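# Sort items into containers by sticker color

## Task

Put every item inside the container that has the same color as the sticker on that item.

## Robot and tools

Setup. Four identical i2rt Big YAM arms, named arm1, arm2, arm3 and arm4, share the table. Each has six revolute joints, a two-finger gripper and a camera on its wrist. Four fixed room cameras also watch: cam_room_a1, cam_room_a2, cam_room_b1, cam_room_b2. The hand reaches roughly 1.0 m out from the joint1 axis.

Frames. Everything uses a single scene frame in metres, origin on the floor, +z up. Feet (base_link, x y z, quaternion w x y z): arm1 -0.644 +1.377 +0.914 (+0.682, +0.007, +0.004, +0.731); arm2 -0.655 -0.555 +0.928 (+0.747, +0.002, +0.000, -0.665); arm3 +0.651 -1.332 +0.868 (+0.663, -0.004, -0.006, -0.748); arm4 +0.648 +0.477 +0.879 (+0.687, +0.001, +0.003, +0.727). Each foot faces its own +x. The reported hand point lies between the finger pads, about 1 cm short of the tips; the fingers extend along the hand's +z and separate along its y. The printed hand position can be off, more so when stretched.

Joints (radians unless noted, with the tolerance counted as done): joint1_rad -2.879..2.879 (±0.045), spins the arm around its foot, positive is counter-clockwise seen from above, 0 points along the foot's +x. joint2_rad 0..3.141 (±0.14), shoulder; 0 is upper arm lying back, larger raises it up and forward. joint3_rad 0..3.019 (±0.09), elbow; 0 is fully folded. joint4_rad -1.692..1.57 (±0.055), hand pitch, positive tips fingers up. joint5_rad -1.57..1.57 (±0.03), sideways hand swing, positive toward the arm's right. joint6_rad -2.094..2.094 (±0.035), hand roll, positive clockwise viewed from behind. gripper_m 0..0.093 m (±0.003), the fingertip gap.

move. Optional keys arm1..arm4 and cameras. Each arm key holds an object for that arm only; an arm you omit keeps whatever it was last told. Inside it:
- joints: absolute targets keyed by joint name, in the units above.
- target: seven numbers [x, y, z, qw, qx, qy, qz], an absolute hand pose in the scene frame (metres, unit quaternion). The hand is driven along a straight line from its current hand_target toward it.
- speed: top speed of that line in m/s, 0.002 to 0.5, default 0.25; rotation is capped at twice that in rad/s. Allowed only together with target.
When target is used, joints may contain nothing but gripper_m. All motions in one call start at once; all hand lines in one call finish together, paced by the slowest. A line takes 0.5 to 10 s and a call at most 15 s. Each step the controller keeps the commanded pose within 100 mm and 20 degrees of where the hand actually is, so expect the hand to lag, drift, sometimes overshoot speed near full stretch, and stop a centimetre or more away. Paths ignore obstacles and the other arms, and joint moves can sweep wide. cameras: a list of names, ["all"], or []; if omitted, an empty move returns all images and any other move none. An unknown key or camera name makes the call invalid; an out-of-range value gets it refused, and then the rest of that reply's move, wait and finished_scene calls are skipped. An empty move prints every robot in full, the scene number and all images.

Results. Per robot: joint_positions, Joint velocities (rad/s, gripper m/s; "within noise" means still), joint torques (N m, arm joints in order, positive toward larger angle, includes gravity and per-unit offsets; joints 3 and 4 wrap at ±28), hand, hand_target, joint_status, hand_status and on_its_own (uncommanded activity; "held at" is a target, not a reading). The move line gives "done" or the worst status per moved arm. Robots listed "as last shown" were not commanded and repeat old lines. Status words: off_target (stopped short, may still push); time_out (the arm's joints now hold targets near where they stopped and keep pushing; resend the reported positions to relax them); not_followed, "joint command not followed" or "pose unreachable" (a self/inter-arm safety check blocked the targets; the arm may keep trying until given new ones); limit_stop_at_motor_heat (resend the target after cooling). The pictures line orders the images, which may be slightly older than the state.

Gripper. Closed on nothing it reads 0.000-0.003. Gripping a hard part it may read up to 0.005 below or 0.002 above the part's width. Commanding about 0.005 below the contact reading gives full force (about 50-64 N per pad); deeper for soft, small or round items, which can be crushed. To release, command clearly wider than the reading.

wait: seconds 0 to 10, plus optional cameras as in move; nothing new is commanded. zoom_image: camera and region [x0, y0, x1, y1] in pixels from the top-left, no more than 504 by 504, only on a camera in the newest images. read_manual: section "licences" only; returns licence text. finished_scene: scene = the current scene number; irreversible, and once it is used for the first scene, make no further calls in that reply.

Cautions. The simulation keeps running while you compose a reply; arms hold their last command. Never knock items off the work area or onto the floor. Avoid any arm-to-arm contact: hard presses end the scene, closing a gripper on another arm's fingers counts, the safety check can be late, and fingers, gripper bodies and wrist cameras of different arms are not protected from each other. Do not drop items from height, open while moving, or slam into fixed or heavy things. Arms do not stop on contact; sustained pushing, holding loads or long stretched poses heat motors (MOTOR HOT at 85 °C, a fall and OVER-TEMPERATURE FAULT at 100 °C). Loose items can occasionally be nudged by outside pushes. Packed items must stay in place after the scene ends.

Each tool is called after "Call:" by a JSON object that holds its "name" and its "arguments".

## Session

Call:
{"name": "move", "arguments": {"arm1": {"joints": {"joint1_rad": 1.3, "joint2_rad": 0.6, "joint3_rad": 1.4, "joint4_rad": -1.55, "joint5_rad": 0, "joint6_rad": 0, "gripper_m": 0.092}}, "arm2": {"joints": {"joint1_rad": -1.4, "joint2_rad": 0.6, "joint3_rad": 1.4, "joint4_rad": -1.55, "joint5_rad": 0, "joint6_rad": 0, "gripper_m": 0.092}}, "arm3": {"joints": {"joint1_rad": 1.6, "joint2_rad": 0.6, "joint3_rad": 1.4, "joint4_rad": -1.55, "joint5_rad": 0, "joint6_rad": 0, "gripper_m": 0.092}}, "arm4": {"joints": {"joint1_rad": -1.787, "joint2_rad": 0.6, "joint3_rad": 1.4, "joint4_rad": -1.55, "joint5_rad": 0, "joint6_rad": 0, "gripper_m": 0.092}}}}

Call:
{"name": "wait", "arguments": {"seconds": 0.4, "cameras": ["all"]}}

Scene clock: 1.93 s.
Joint torques (N m): arm1=[-1.2 3.19 9.66 1.11 -0.04 -0.05] | arm2=[0.26 1.49 10.76 1.65 0.02 -0.09] | arm3=[1.96 1.26 10.39 1.02 0.08 -0.11] | arm4=[0.67 1.44 7.73 0.76 0.11 0.17]
Motor temperatures (°C): arm1=[20 23 27 23 21 21 21] | arm2=[23 24 26 22 22 20 23] | arm3=[24 23 24 23 24 23 23] | arm4=[22 21 24 22 24 21 24]
Heat: arm1: hottest joint3_rad 27 °C; arm2: hottest joint3_rad 26 °C; arm3: hottest joint1_rad 24 °C; arm4: hottest joint3_rad 24 °C.
move: arm1 done; arm2 done; arm3 done; arm4 done
Joint velocities: within noise
arm1.joint_positions: joint1_rad=+1.292 joint2_rad=+0.608 joint3_rad=+1.389 joint4_rad=-1.541 joint5_rad=+0.000 joint6_rad=+0.008 gripper_m=+0.09206
arm1.joint_status: all done
arm1.hand: x=-0.8321 y=+1.4183 z=+1.4178 quat_wxyz=(-0.040, +0.910, -0.100, -0.400) (m; scene frame)
arm1.hand_target: x=-0.8269 y=+1.4156 z=+1.4224 quat_wxyz=(-0.041, +0.909, -0.092, -0.404) (m; scene frame)
arm1.hand_status: not commanded
arm2.joint_positions: joint1_rad=-1.395 joint2_rad=+0.596 joint3_rad=+1.380 joint4_rad=-1.536 joint5_rad=-0.001 joint6_rad=+0.014 gripper_m=+0.09209
arm2.joint_status: all done
arm2.hand: x=-0.8457 y=-0.6138 z=+1.4273 quat_wxyz=(-0.060, -0.909, -0.128, +0.392) (m; scene frame)
arm2.hand_target: x=-0.8434 y=-0.6118 z=+1.4330 quat_wxyz=(-0.056, -0.908, -0.132, +0.394) (m; scene frame)
arm2.hand_status: not commanded
arm3.joint_positions: joint1_rad=+1.589 joint2_rad=+0.609 joint3_rad=+1.369 joint4_rad=-1.542 joint5_rad=-0.001 joint6_rad=+0.007 gripper_m=+0.09206
arm3.joint_status: all done
arm3.hand: x=+0.8523 y=-1.3460 z=+1.3592 quat_wxyz=(-0.385, -0.048, -0.921, +0.024) (m; scene frame)
arm3.hand_target: x=+0.8448 y=-1.3430 z=+1.3732 quat_wxyz=(-0.399, -0.039, -0.916, +0.024) (m; scene frame)
arm3.hand_status: not commanded
arm4.joint_positions: joint1_rad=-1.783 joint2_rad=+0.609 joint3_rad=+1.390 joint4_rad=-1.537 joint5_rad=-0.001 joint6_rad=-0.013 gripper_m=+0.09212
arm4.joint_status: all done
arm4.hand: x=+0.8495 y=+0.4475 z=+1.3800 quat_wxyz=(-0.393, -0.064, -0.917, +0.035) (m; scene frame)
arm4.hand_target: x=+0.8430 y=+0.4475 z=+1.3836 quat_wxyz=(-0.396, -0.072, -0.915, +0.034) (m; scene frame)
arm4.hand_status: not commanded
pictures: none

Scene clock: 2.33 s.
Joint torques (N m): arm1=[-1.26 3.66 9.72 1.17 0.05 0.02] | arm2=[0.26 1.44 10.73 1.65 0.01 -0.08] | arm3=[2.02 1.08 10.43 1.13 0.07 -0.11] | arm4=[0.67 1.14 7.84 0.77 0.12 0.17]
Motor temperatures (°C): arm1=[20 23 27 23 21 21 21] | arm2=[23 24 26 22 22 20 23] | arm3=[24 23 24 23 24 23 23] | arm4=[22 21 24 22 24 21 24]
Heat: arm1: hottest joint3_rad 27 °C; arm2: hottest joint3_rad 26 °C; arm3: hottest joint1_rad 24 °C; arm4: hottest joint3_rad 24 °C.
Joint velocities: within noise
arm1.joint_positions: joint1_rad=+1.292 joint2_rad=+0.608 joint3_rad=+1.389 joint4_rad=-1.541 joint5_rad=+0.000 joint6_rad=+0.008 gripper_m=+0.09206
arm1.joint_status: all done
arm1.hand: x=-0.8321 y=+1.4183 z=+1.4178 quat_wxyz=(-0.040, +0.910, -0.100, -0.400) (m; scene frame)
arm1.hand_target: x=-0.8269 y=+1.4156 z=+1.4224 quat_wxyz=(-0.041, +0.909, -0.092, -0.404) (m; scene frame)
arm1.hand_status: not commanded
arm2.joint_positions: joint1_rad=-1.395 joint2_rad=+0.596 joint3_rad=+1.380 joint4_rad=-1.536 joint5_rad=-0.001 joint6_rad=+0.014 gripper_m=+0.09209
arm2.joint_status: all done
arm2.hand: x=-0.8457 y=-0.6138 z=+1.4273 quat_wxyz=(-0.060, -0.909, -0.128, +0.392) (m; scene frame)
arm2.hand_target: x=-0.8434 y=-0.6118 z=+1.4330 quat_wxyz=(-0.056, -0.908, -0.132, +0.394) (m; scene frame)
arm2.hand_status: not commanded
arm3.joint_positions: joint1_rad=+1.589 joint2_rad=+0.609 joint3_rad=+1.369 joint4_rad=-1.542 joint5_rad=-0.001 joint6_rad=+0.007 gripper_m=+0.09206
arm3.joint_status: all done
arm3.hand: x=+0.8523 y=-1.3460 z=+1.3592 quat_wxyz=(-0.385, -0.048, -0.921, +0.024) (m; scene frame)
arm3.hand_target: x=+0.8448 y=-1.3430 z=+1.3732 quat_wxyz=(-0.399, -0.039, -0.916, +0.024) (m; scene frame)
arm3.hand_status: not commanded
arm4.joint_positions: joint1_rad=-1.783 joint2_rad=+0.609 joint3_rad=+1.390 joint4_rad=-1.537 joint5_rad=-0.001 joint6_rad=-0.013 gripper_m=+0.09212
arm4.joint_status: all done
arm4.hand: x=+0.8495 y=+0.4475 z=+1.3800 quat_wxyz=(-0.393, -0.064, -0.917, +0.035) (m; scene frame)
arm4.hand_target: x=+0.8430 y=+0.4475 z=+1.3836 quat_wxyz=(-0.396, -0.072, -0.915, +0.034) (m; scene frame)
arm4.hand_status: not commanded
wait: 0.40 s; at rest by 0.27 s
pictures: arm1_cam_wrist, arm2_cam_wrist, arm3_cam_wrist, arm4_cam_wrist, cam_room_a1, cam_room_a2, cam_room_b1, cam_room_b2
Images, in order (width x height): arm1_cam_wrist 672x504, arm2_cam_wrist 672x504, arm3_cam_wrist 672x504, arm4_cam_wrist 672x504, cam_room_a1 672x504, cam_room_a2 672x504, cam_room_b1 672x504, cam_room_b2 672x504.

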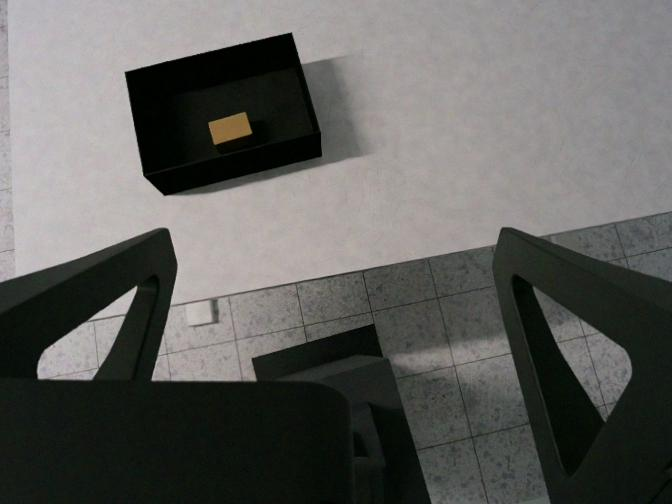

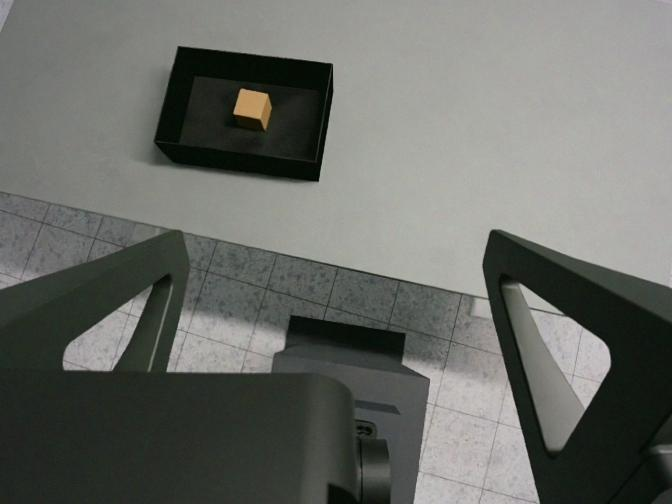

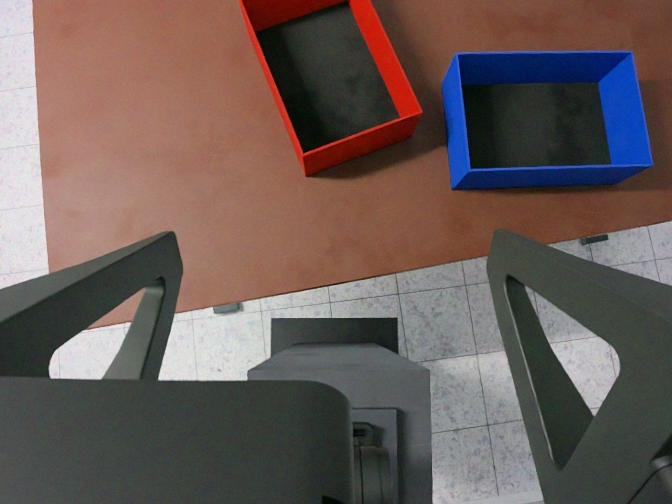

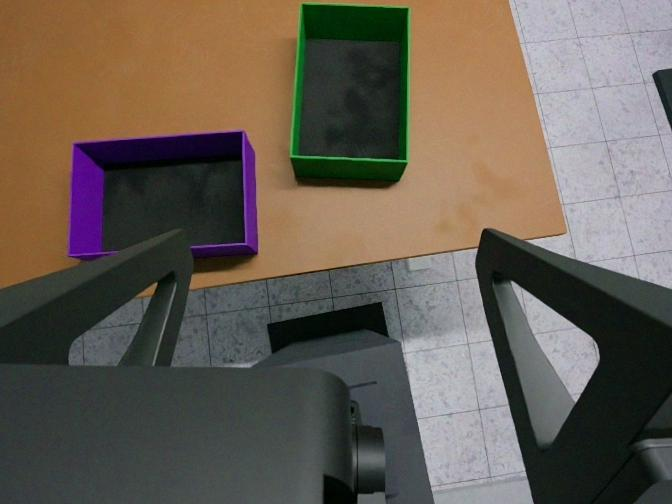

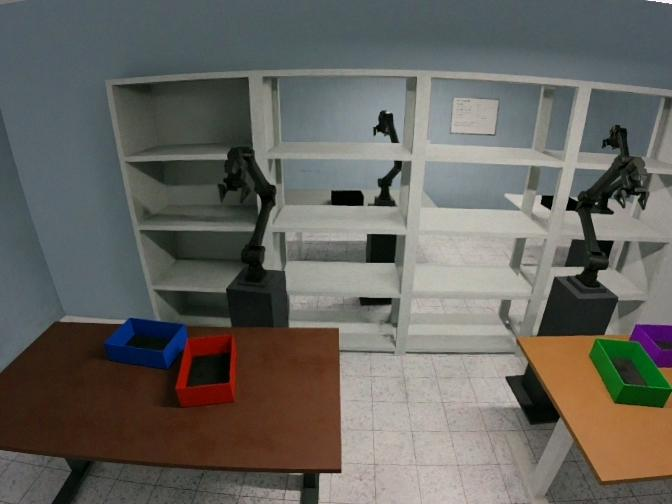

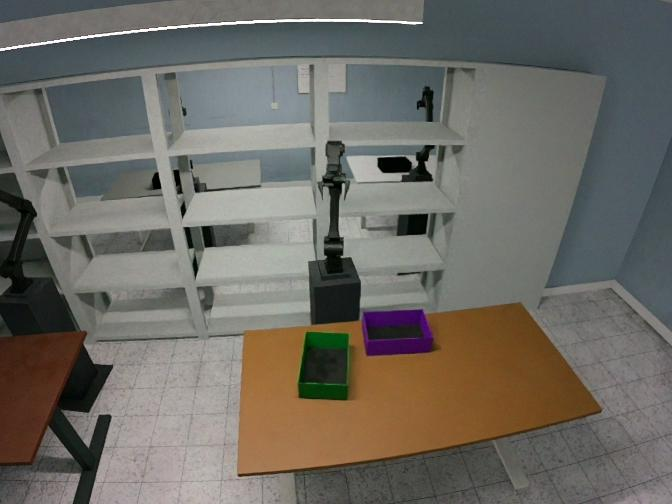

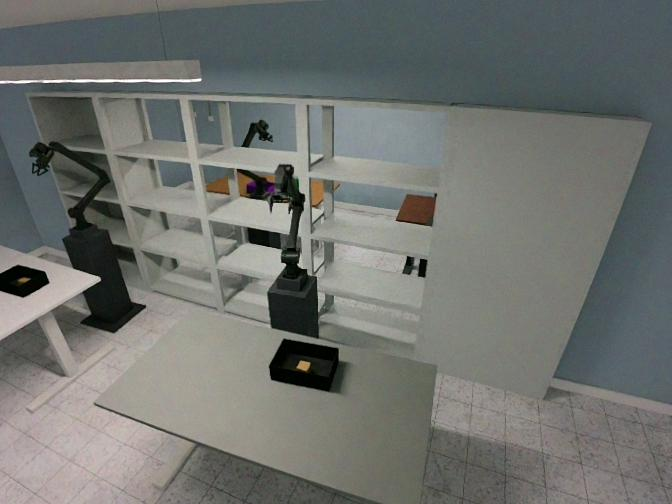

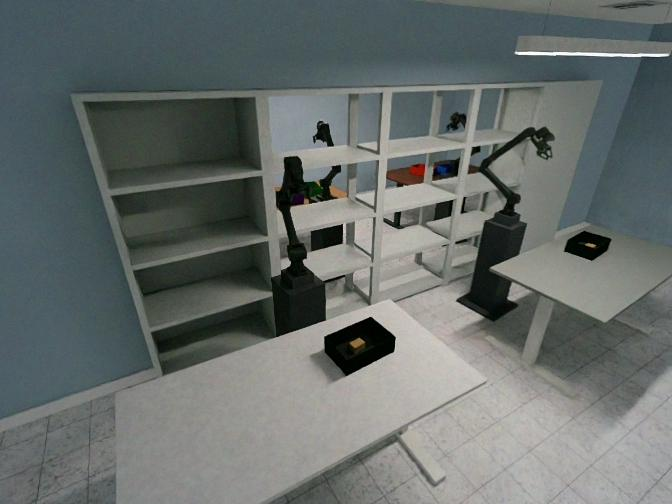

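Call:
{"name": "zoom_image", "arguments": {"camera": "arm1_cam_wrist", "region": [120, 30, 330, 200]}}

Call:
{"name": "zoom_image", "arguments": {"camera": "arm2_cam_wrist", "region": [150, 40, 340, 190]}}

Call:
{"name": "zoom_image", "arguments": {"camera": "cam_room_b1", "region": [260, 330, 350, 400]}}

Call:
{"name": "zoom_image", "arguments": {"camera": "cam_room_b2", "region": [310, 310, 410, 380]}}

Scaled by 2.400.

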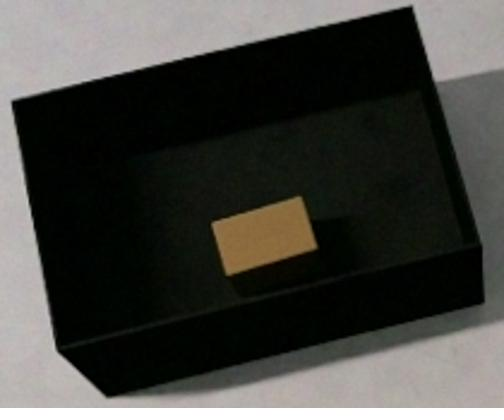

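Scaled by 2.653.

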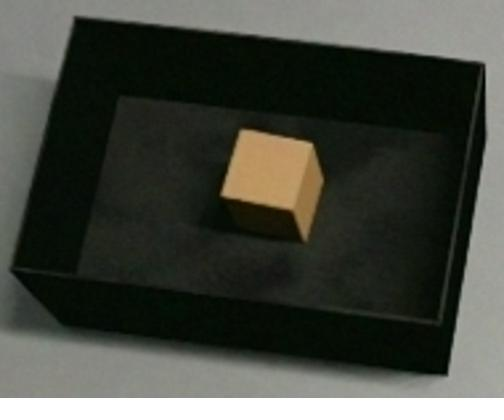

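Scaled by 5.600.

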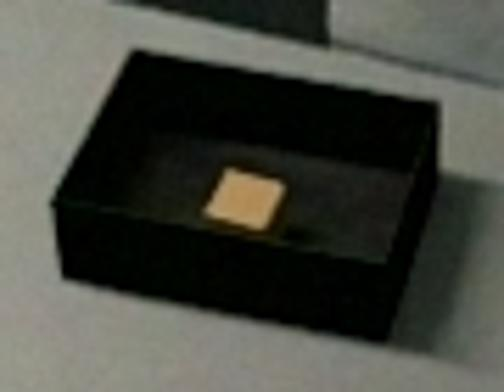

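Scaled by 5.040.

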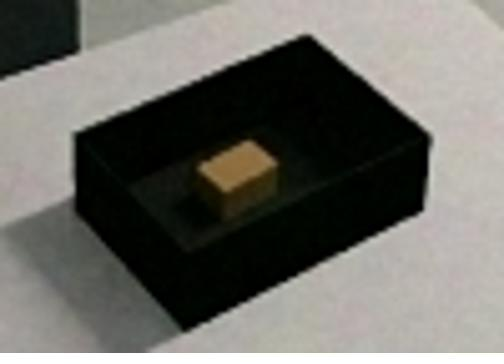

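Call:
{"name": "move", "arguments": {"cameras": ["all"]}}

Scene clock: 33.47 s.
Joint torques (N m): arm1=[-1.08 3.66 9.73 1.24 0.03 -0.05] | arm2=[0.21 1.44 10.74 1.65 0.02 -0.08] | arm3=[1.96 1.26 10.41 1.09 0.08 -0.12] | arm4=[0.62 1.2 7.87 0.84 0.12 0.17]
Motor temperatures (°C): arm1=[20 23 30 23 21 21 21] | arm2=[23 24 30 22 22 20 23] | arm3=[24 23 28 23 24 23 23] | arm4=[22 21 27 22 24 21 24]
Heat: arm1: hottest joint3_rad 30 °C; arm2: hottest joint3_rad 30 °C; arm3: hottest joint3_rad 28 °C; arm4: hottest joint3_rad 27 °C.
Joint velocities: within noise
arm1.joint_positions: joint1_rad=+1.292 joint2_rad=+0.608 joint3_rad=+1.389 joint4_rad=-1.541 joint5_rad=+0.000 joint6_rad=+0.008 gripper_m=+0.09206
arm1.joint_status: all done
arm1.hand: x=-0.8321 y=+1.4183 z=+1.4178 quat_wxyz=(-0.040, +0.910, -0.100, -0.400) (m; scene frame)
arm1.hand_target: x=-0.8269 y=+1.4156 z=+1.4224 quat_wxyz=(-0.041, +0.909, -0.092, -0.404) (m; scene frame)
arm1.hand_status: not commanded
arm2.joint_positions: joint1_rad=-1.395 joint2_rad=+0.596 joint3_rad=+1.380 joint4_rad=-1.536 joint5_rad=-0.001 joint6_rad=+0.014 gripper_m=+0.09209
arm2.joint_status: all done
arm2.hand: x=-0.8457 y=-0.6138 z=+1.4273 quat_wxyz=(-0.060, -0.909, -0.128, +0.392) (m; scene frame)
arm2.hand_target: x=-0.8434 y=-0.6118 z=+1.4330 quat_wxyz=(-0.056, -0.908, -0.132, +0.394) (m; scene frame)
arm2.hand_status: not commanded
arm3.joint_positions: joint1_rad=+1.589 joint2_rad=+0.609 joint3_rad=+1.369 joint4_rad=-1.542 joint5_rad=-0.001 joint6_rad=+0.007 gripper_m=+0.09206
arm3.joint_status: all done
arm3.hand: x=+0.8523 y=-1.3460 z=+1.3592 quat_wxyz=(-0.385, -0.048, -0.921, +0.024) (m; scene frame)
arm3.hand_target: x=+0.8448 y=-1.3430 z=+1.3732 quat_wxyz=(-0.399, -0.039, -0.916, +0.024) (m; scene frame)
arm3.hand_status: not commanded
arm4.joint_positions: joint1_rad=-1.783 joint2_rad=+0.609 joint3_rad=+1.390 joint4_rad=-1.537 joint5_rad=-0.001 joint6_rad=-0.013 gripper_m=+0.09212
arm4.joint_status: all done
arm4.hand: x=+0.8495 y=+0.4475 z=+1.3800 quat_wxyz=(-0.393, -0.064, -0.917, +0.035) (m; scene frame)
arm4.hand_target: x=+0.8430 y=+0.4475 z=+1.3836 quat_wxyz=(-0.396, -0.072, -0.915, +0.034) (m; scene frame)
arm4.hand_status: not commanded
pictures: arm1_cam_wrist, arm2_cam_wrist, arm3_cam_wrist, arm4_cam_wrist, cam_room_a1, cam_room_a2, cam_room_b1, cam_room_b2
Images, in order (width x height): arm1_cam_wrist 672x504, arm2_cam_wrist 672x504, arm3_cam_wrist 672x504, arm4_cam_wrist 672x504, cam_room_a1 672x504, cam_room_a2 672x504, cam_room_b1 672x504, cam_room_b2 672x504.

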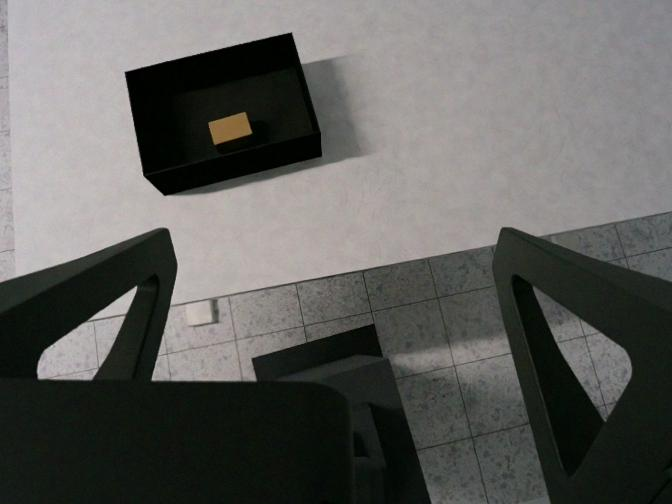

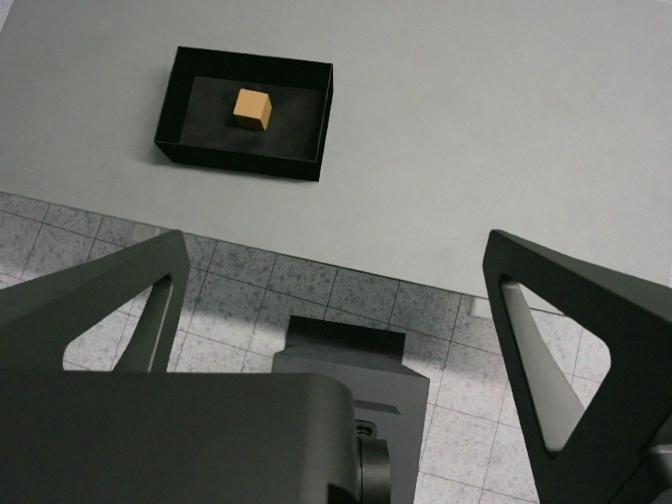

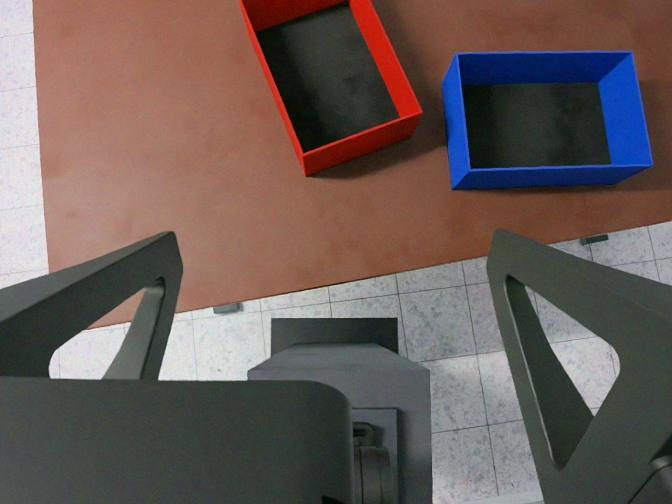

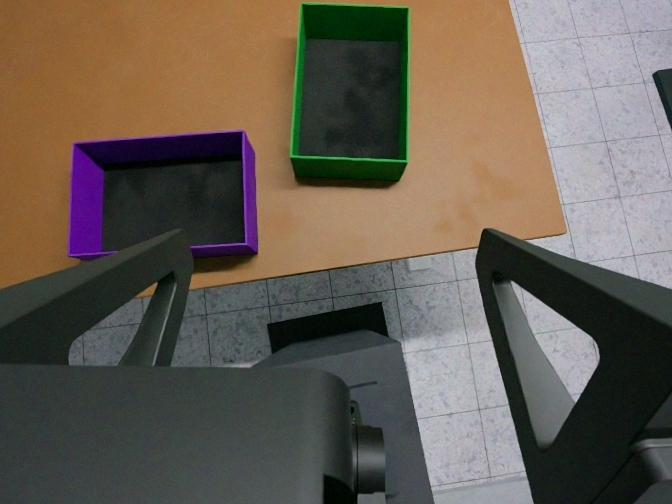

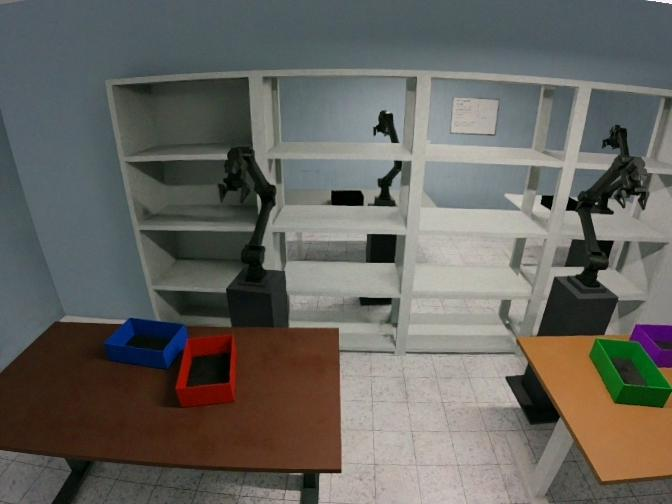

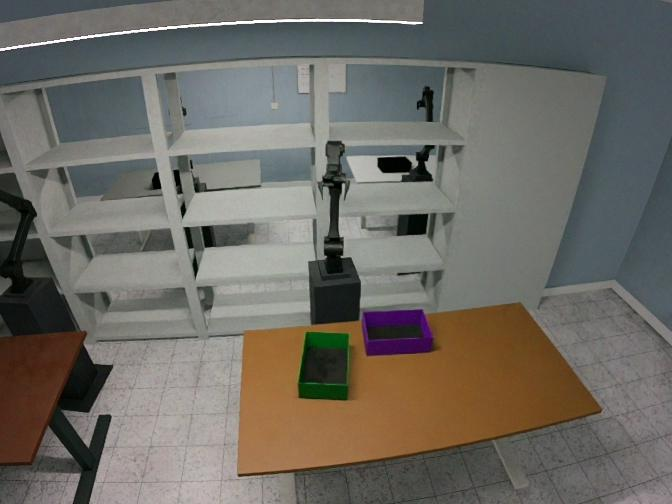

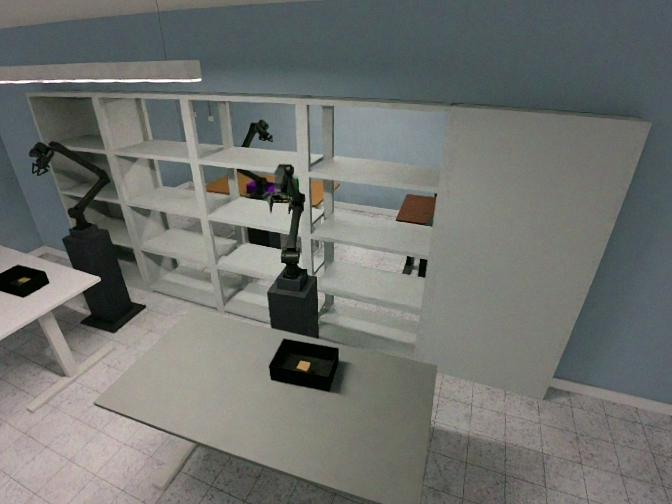

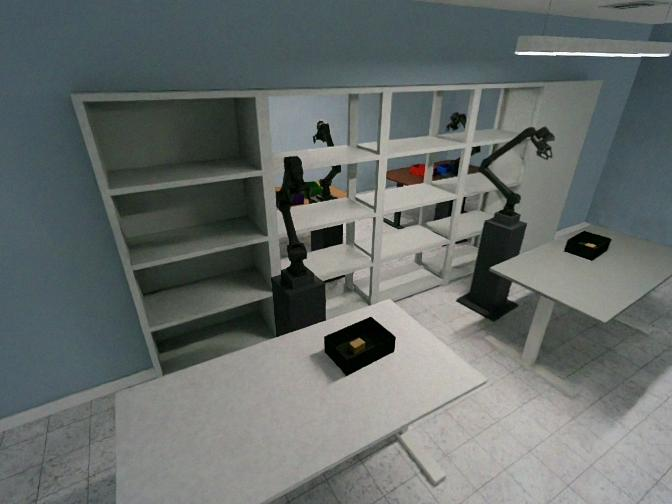

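Call:
{"name": "zoom_image", "arguments": {"camera": "cam_room_b2", "region": [310, 300, 410, 390]}}

Call:
{"name": "zoom_image", "arguments": {"camera": "cam_room_b1", "region": [255, 330, 355, 400]}}

Call:
{"name": "zoom_image", "arguments": {"camera": "cam_room_b1", "region": [0, 255, 60, 305]}}

Call:
{"name": "zoom_image", "arguments": {"camera": "cam_room_b2", "region": [555, 220, 625, 270]}}

Call:
{"name": "zoom_image", "arguments": {"camera": "arm1_cam_wrist", "region": [190, 95, 290, 170]}}

Scaled by 5.040.

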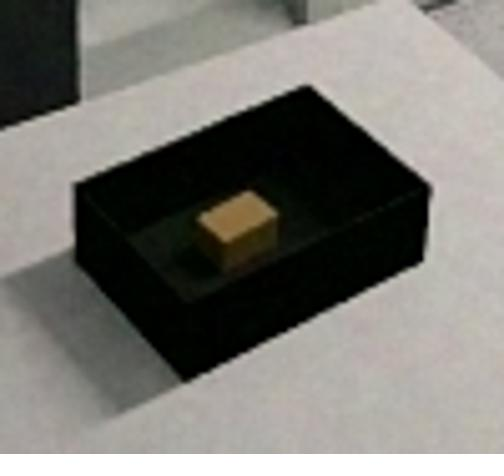

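Scaled by 5.040.

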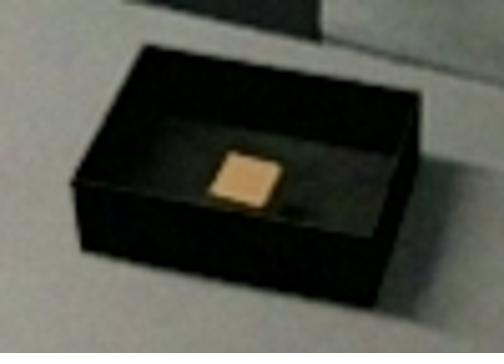

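Scaled by 8.400.

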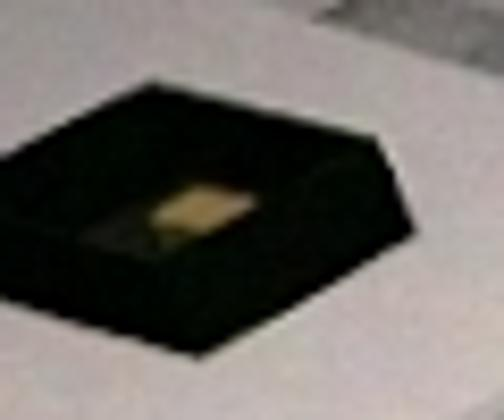

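Scaled by 7.200.

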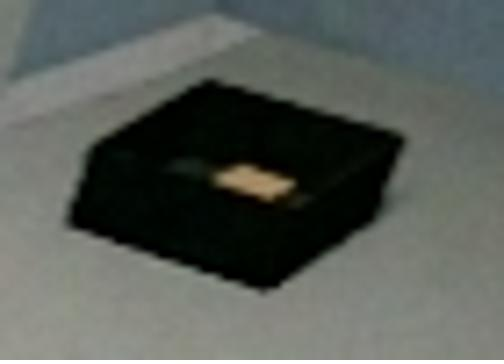

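Scaled by 5.040.

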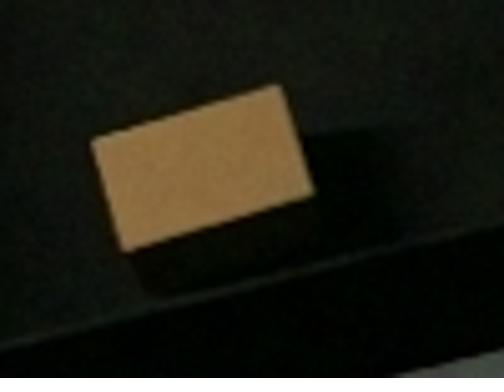

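Call:
{"name": "move", "arguments": {"arm1": {"target":[-1.064,1.312,1.03,-0.0104,-0.9651,-0.0387,0.2586],"speed":0.35}, "arm2": {"target":[-1.033,-0.868,1.04,0.0093,0.9653,0.0346,-0.2587],"speed":0.35}, "cameras": ["arm1_cam_wrist","arm2_cam_wrist"]}}

Scene clock: 81.40 s.
Joint torques (N m): arm1=[-0.79 -7.06 11.14 1.66 -0.03 -0.06] | arm2=[1.49 -13.86 13.98 2.02 0.27 0.23] | arm3=[2.08 1.14 10.4 1.07 0.07 -0.11] | arm4=[0.56 1.79 7.73 0.77 0.16 0.18]
Motor temperatures (°C): arm1=[20 23 32 23 21 21 21] | arm2=[23 24 32 22 22 20 23] | arm3=[24 23 30 23 24 23 23] | arm4=[22 21 29 22 24 21 24]
Heat: arm1: hottest joint3_rad 32 °C; arm2: hottest joint3_rad 32 °C; arm3: hottest joint3_rad 30 °C; arm4: hottest joint3_rad 29 °C.
move: arm1 off_target; arm2 off_target
Joint velocities: within noise
arm1.joint_positions: joint1_rad=+1.663 joint2_rad=+1.277 joint3_rad=+0.745 joint4_rad=-0.573 joint5_rad=+0.042 joint6_rad=+0.089 gripper_m=+0.09206
arm1.joint_status: not commanded
arm1.hand: x=-1.0558 y=+1.3179 z=+1.0178 quat_wxyz=(+0.007, +0.970, +0.030, -0.239) (m; scene frame)
arm1.hand_target: x=-1.0637 y=+1.3120 z=+1.0301 quat_wxyz=(+0.010, +0.965, +0.039, -0.259) (m; scene frame)
arm1.hand_status: off_target (0.016 m and 2.5 deg from the pose sent, 0.464 m and 24.3 deg at the start)
arm2.joint_positions: joint1_rad=-0.884 joint2_rad=+1.484 joint3_rad=+0.933 joint4_rad=-0.686 joint5_rad=+0.344 joint6_rad=+0.655 gripper_m=+0.09209
arm2.joint_status: not commanded
arm2.hand: x=-1.0170 y=-0.8455 z=+1.0155 quat_wxyz=(+0.018, -0.971, -0.044, +0.234) (m; scene frame)
arm2.hand_target: x=-1.0317 y=-0.8668 z=+1.0409 quat_wxyz=(-0.010, -0.965, -0.035, +0.259) (m; scene frame)
arm2.hand_status: off_target (0.037 m and 4.5 deg from the pose sent, 0.500 m and 20.6 deg at the start)
arm3, arm4: as last shown
pictures: arm1_cam_wrist, arm2_cam_wrist
Images, in order (width x height): arm1_cam_wrist 672x504, arm2_cam_wrist 672x504.

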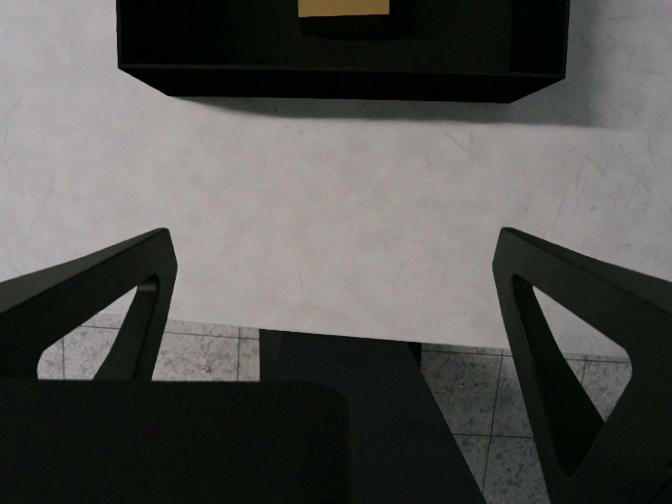

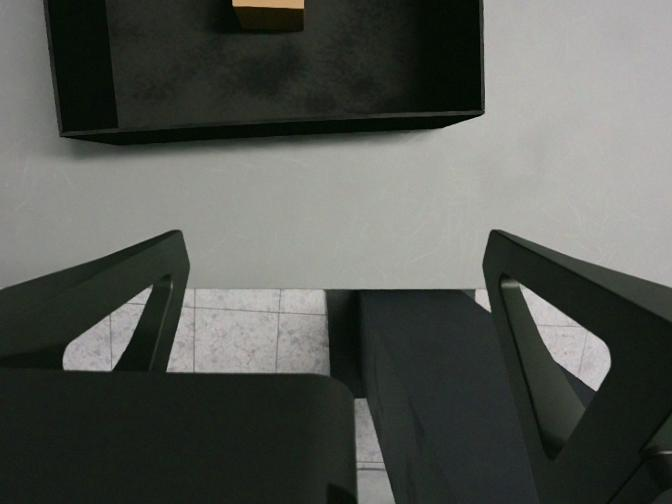

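Call:
{"name": "move", "arguments": {"arm1": {"target":[-1.134,1.316,0.88,-0.0104,-0.9651,-0.0387,0.2586],"speed":0.25}, "arm2": {"target":[-1.096,-0.924,0.91,0.0093,0.9653,0.0346,-0.2587],"speed":0.25}, "cameras": ["arm1_cam_wrist","arm2_cam_wrist"]}}

Scene clock: 97.43 s.
Joint torques (N m): arm1=[-2.84 -10.99 10.07 1.69 -0.02 -0.07] | arm2=[0.32 -16.5 11.96 2.11 0.19 0.08] | arm3=[2.14 1.14 10.4 1.07 0.07 -0.11] | arm4=[0.26 1.26 7.77 0.84 0.14 0.16]
Motor temperatures (°C): arm1=[20 23 32 23 21 21 21] | arm2=[23 24 34 22 22 20 23] | arm3=[24 23 30 23 24 23 23] | arm4=[22 21 29 22 24 21 24]
Heat: arm1: hottest joint3_rad 32 °C; arm2: hottest joint3_rad 34 °C; arm3: hottest joint3_rad 30 °C; arm4: hottest joint3_rad 29 °C.
move: arm1 off_target; arm2 off_target
Joint velocities: within noise
arm1.joint_positions: joint1_rad=+1.646 joint2_rad=+1.757 joint3_rad=+0.740 joint4_rad=-0.110 joint5_rad=+0.025 joint6_rad=+0.056 gripper_m=+0.09206
arm1.joint_status: not commanded
arm1.hand: x=-1.1066 y=+1.3156 z=+0.8624 quat_wxyz=(+0.008, +0.973, +0.040, -0.228) (m; scene frame)
arm1.hand_target: x=-1.1328 y=+1.3162 z=+0.8808 quat_wxyz=(+0.010, +0.965, +0.039, -0.258) (m; scene frame)
arm1.hand_status: off_target (0.033 m and 3.6 deg from the pose sent, 0.158 m and 2.5 deg at the start)
arm2.joint_positions: joint1_rad=-0.884 joint2_rad=+1.866 joint3_rad=+1.062 joint4_rad=-0.402 joint5_rad=+0.341 joint6_rad=+0.655 gripper_m=+0.09209
arm2.joint_status: not commanded
arm2.hand: x=-1.0768 y=-0.9081 z=+0.9017 quat_wxyz=(+0.007, -0.969, -0.042, +0.243) (m; scene frame)
arm2.hand_target: x=-1.0952 y=-0.9232 z=+0.9109 quat_wxyz=(-0.009, -0.965, -0.035, +0.259) (m; scene frame)
arm2.hand_status: off_target (0.026 m and 2.7 deg from the pose sent, 0.153 m and 4.5 deg at the start)
arm3, arm4: as last shown
pictures: arm1_cam_wrist, arm2_cam_wrist
Images, in order (width x height): arm1_cam_wrist 672x504, arm2_cam_wrist 672x504.

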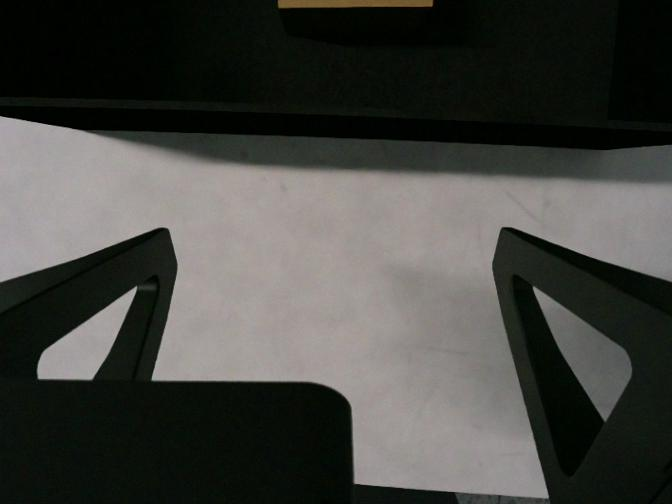

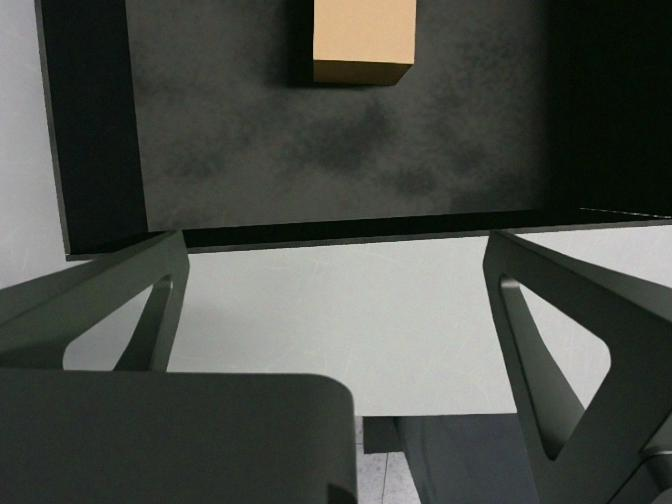

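Call:
{"name": "move", "arguments": {"arm1": {"target":[-1.203,1.321,0.84,-0.0104,-0.9651,-0.0387,0.2586],"speed":0.2}, "arm2": {"target":[-1.150,-0.917,0.858,0.0068,0.9656,0.0253,-0.2587],"speed":0.2}, "cameras": ["arm1_cam_wrist","arm2_cam_wrist"]}}

Scene clock: 111.37 s.
Joint torques (N m): arm1=[-2.61 -12.51 9.59 1.74 -0.06 -0.05] | arm2=[1.03 -18.08 11.32 2.09 0.13 -0.08] | arm3=[2.14 1.2 10.41 1.05 0.08 -0.11] | arm4=[0.62 1.55 7.83 0.79 0.14 0.15]
Motor temperatures (°C): arm1=[20 24 32 23 21 21 21] | arm2=[23 24 34 22 22 20 23] | arm3=[24 23 31 23 24 23 23] | arm4=[22 21 29 22 24 21 24]
Heat: arm1: hottest joint3_rad 32 °C; arm2: hottest joint3_rad 34 °C; arm3: hottest joint3_rad 31 °C; arm4: hottest joint3_rad 29 °C.
move: arm1 off_target; arm2 off_target
Joint velocities: within noise
arm1.joint_positions: joint1_rad=+1.615 joint2_rad=+1.960 joint3_rad=+0.940 joint4_rad=-0.085 joint5_rad=+0.011 joint6_rad=+0.031 gripper_m=+0.09206
arm1.joint_status: not commanded
arm1.hand: x=-1.1813 y=+1.3192 z=+0.8300 quat_wxyz=(+0.010, +0.971, +0.039, -0.238) (m; scene frame)
arm1.hand_target: x=-1.2023 y=+1.3212 z=+0.8406 quat_wxyz=(+0.010, +0.965, +0.039, -0.259) (m; scene frame)
arm1.hand_status: off_target (0.024 m and 2.5 deg from the pose sent, 0.099 m and 3.6 deg at the start)
arm2.joint_positions: joint1_rad=-0.972 joint2_rad=+2.030 joint3_rad=+1.162 joint4_rad=-0.314 joint5_rad=+0.318 joint6_rad=+0.615 gripper_m=+0.09209
arm2.joint_status: not commanded
arm2.hand: x=-1.1347 y=-0.8996 z=+0.8531 quat_wxyz=(+0.006, -0.969, -0.019, +0.245) (m; scene frame)
arm2.hand_target: x=-1.1492 y=-0.9165 z=+0.8588 quat_wxyz=(-0.007, -0.966, -0.025, +0.259) (m; scene frame)
arm2.hand_status: off_target (0.024 m and 2.3 deg from the pose sent, 0.086 m and 3.1 deg at the start)
arm3, arm4: as last shown
pictures: arm1_cam_wrist, arm2_cam_wrist
Images, in order (width x height): arm1_cam_wrist 672x504, arm2_cam_wrist 672x504.

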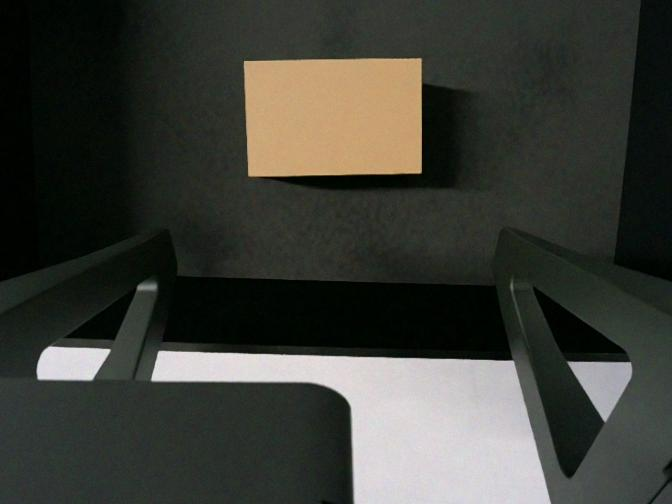

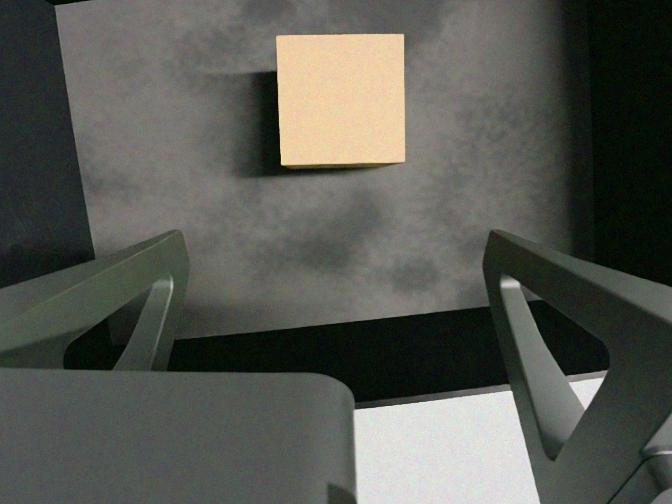

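Call:
{"name": "move", "arguments": {"arm1": {"target":[-1.250,1.317,0.762,-0.0104,-0.9651,-0.0387,0.2586],"speed":0.15}, "arm2": {"target":[-1.209,-0.916,0.784,0.0068,0.9656,0.0253,-0.2587],"speed":0.15}, "cameras": ["arm1_cam_wrist","arm2_cam_wrist"]}}

Scene clock: 122.63 s.
Joint torques (N m): arm1=[-3.08 -14.56 8.66 1.65 0.1 -0.05] | arm2=[0.62 -19.96 10.78 2.18 0.11 -0.08] | arm3=[2.02 1.2 10.41 1.07 0.07 -0.12] | arm4=[0.32 1.32 7.77 0.73 0.15 0.2]
Motor temperatures (°C): arm1=[20 24 32 23 21 21 21] | arm2=[23 25 34 22 22 20 23] | arm3=[24 23 31 23 24 23 23] | arm4=[22 21 30 22 24 21 24]
Heat: arm1: hottest joint3_rad 32 °C; arm2: hottest joint3_rad 34 °C; arm3: hottest joint3_rad 31 °C; arm4: hottest joint3_rad 30 °C.
move: arm1 off_target; arm2 off_target
Joint velocities: within noise
arm1.joint_positions: joint1_rad=+1.614 joint2_rad=+2.210 joint3_rad=+1.107 joint4_rad=-0.002 joint5_rad=+0.007 joint6_rad=+0.030 gripper_m=+0.09206
arm1.joint_status: not commanded
arm1.hand: x=-1.2288 y=+1.3138 z=+0.7543 quat_wxyz=(+0.011, +0.970, +0.040, -0.238) (m; scene frame)
arm1.hand_target: x=-1.2494 y=+1.3172 z=+0.7628 quat_wxyz=(+0.010, +0.965, +0.039, -0.259) (m; scene frame)
arm1.hand_status: off_target (0.023 m and 2.4 deg from the pose sent, 0.097 m and 2.5 deg at the start)
arm2.joint_positions: joint1_rad=-1.034 joint2_rad=+2.247 joint3_rad=+1.327 joint4_rad=-0.235 joint5_rad=+0.289 joint6_rad=+0.550 gripper_m=+0.09209
arm2.joint_status: not commanded
arm2.hand: x=-1.1935 y=-0.9044 z=+0.7850 quat_wxyz=(+0.002, -0.969, -0.021, +0.247) (m; scene frame)
arm2.hand_target: x=-1.2081 y=-0.9155 z=+0.7844 quat_wxyz=(-0.007, -0.966, -0.025, +0.259) (m; scene frame)
arm2.hand_status: off_target (0.019 m and 1.8 deg from the pose sent, 0.103 m and 2.3 deg at the start)
arm3, arm4: as last shown
pictures: arm1_cam_wrist, arm2_cam_wrist
Images, in order (width x height): arm1_cam_wrist 672x504, arm2_cam_wrist 672x504.

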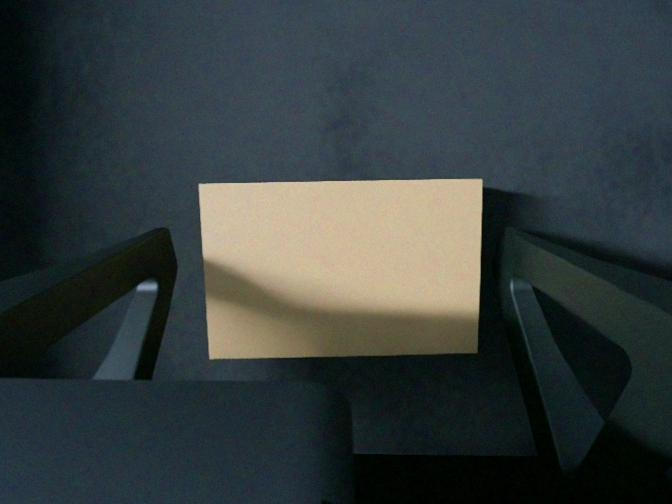

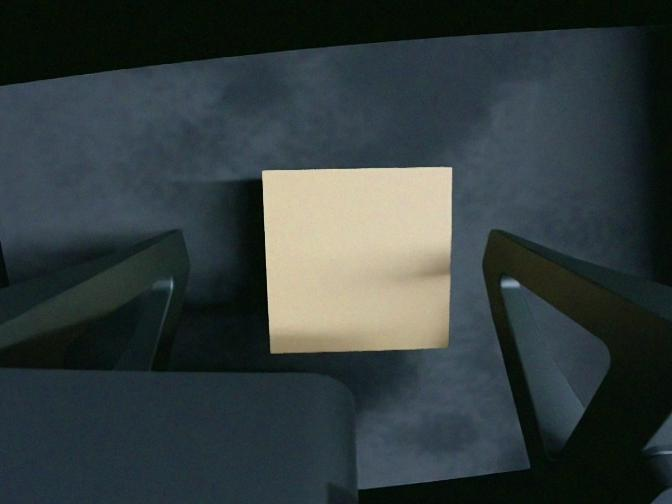

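Call:
{"name": "move", "arguments": {"arm1": {"joints":{"gripper_m":0.055}}, "arm2": {"joints":{"gripper_m":0.037}}, "cameras": ["arm1_cam_wrist","arm2_cam_wrist"]}}

Scene clock: 126.07 s.
Joint torques (N m): arm1=[-2.55 -14.62 8.81 1.78 0.05 -0.04] | arm2=[0.73 -19.78 10.77 2.17 0.18 -0.06] | arm3=[2.08 1.14 10.41 1.11 0.07 -0.11] | arm4=[0.44 1.26 7.94 0.7 0.16 0.16]
Motor temperatures (°C): arm1=[20 24 32 23 21 21 21] | arm2=[23 25 34 22 22 20 23] | arm3=[24 23 31 23 24 23 23] | arm4=[22 21 30 22 24 21 24]
Heat: arm1: hottest joint3_rad 32 °C; arm2: hottest joint3_rad 34 °C; arm3: hottest joint3_rad 31 °C; arm4: hottest joint3_rad 30 °C.
move: arm1 off_target; arm2 off_target
Joint velocities: within noise
arm1.joint_positions: joint1_rad=+1.614 joint2_rad=+2.210 joint3_rad=+1.107 joint4_rad=-0.002 joint5_rad=+0.007 joint6_rad=+0.029 gripper_m=+0.06904
arm1.joint_status: gripper_m off_target (ended at +0.06906, target +0.05500)
arm1.hand: x=-1.2289 y=+1.3138 z=+0.7543 quat_wxyz=(+0.011, +0.970, +0.040, -0.238) (m; scene frame)
arm1.hand_target: x=-1.2494 y=+1.3171 z=+0.7628 quat_wxyz=(+0.010, +0.965, +0.039, -0.259) (m; scene frame)
arm1.hand_status: not commanded
arm2.joint_positions: joint1_rad=-1.034 joint2_rad=+2.247 joint3_rad=+1.327 joint4_rad=-0.235 joint5_rad=+0.287 joint6_rad=+0.549 gripper_m=+0.05215
arm2.joint_status: gripper_m off_target (ended at +0.05218, target +0.03700)
arm2.hand: x=-1.1935 y=-0.9047 z=+0.7850 quat_wxyz=(+0.001, -0.969, -0.022, +0.247) (m; scene frame)
arm2.hand_target: x=-1.2081 y=-0.9155 z=+0.7844 quat_wxyz=(-0.007, -0.966, -0.025, +0.259) (m; scene frame)
arm2.hand_status: not commanded
arm3, arm4: as last shown
pictures: arm1_cam_wrist, arm2_cam_wrist
Images, in order (width x height): arm1_cam_wrist 672x504, arm2_cam_wrist 672x504.

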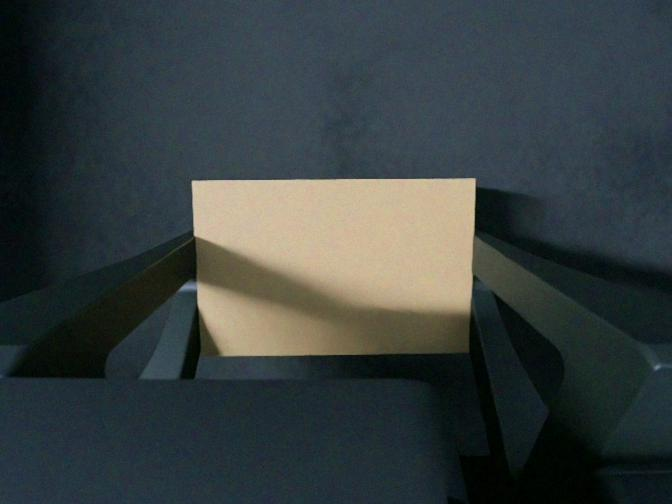

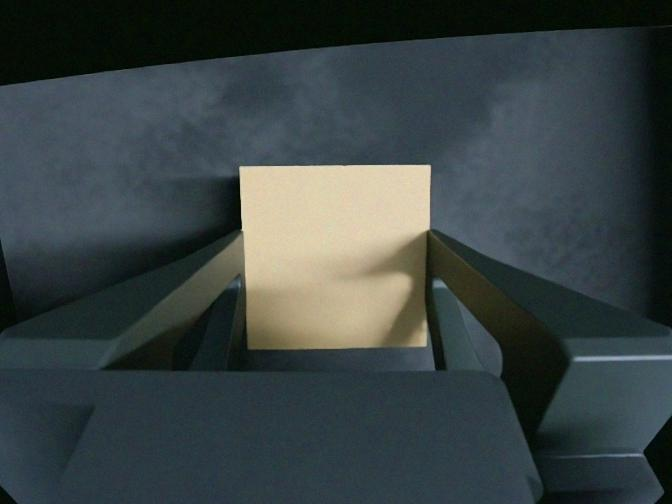

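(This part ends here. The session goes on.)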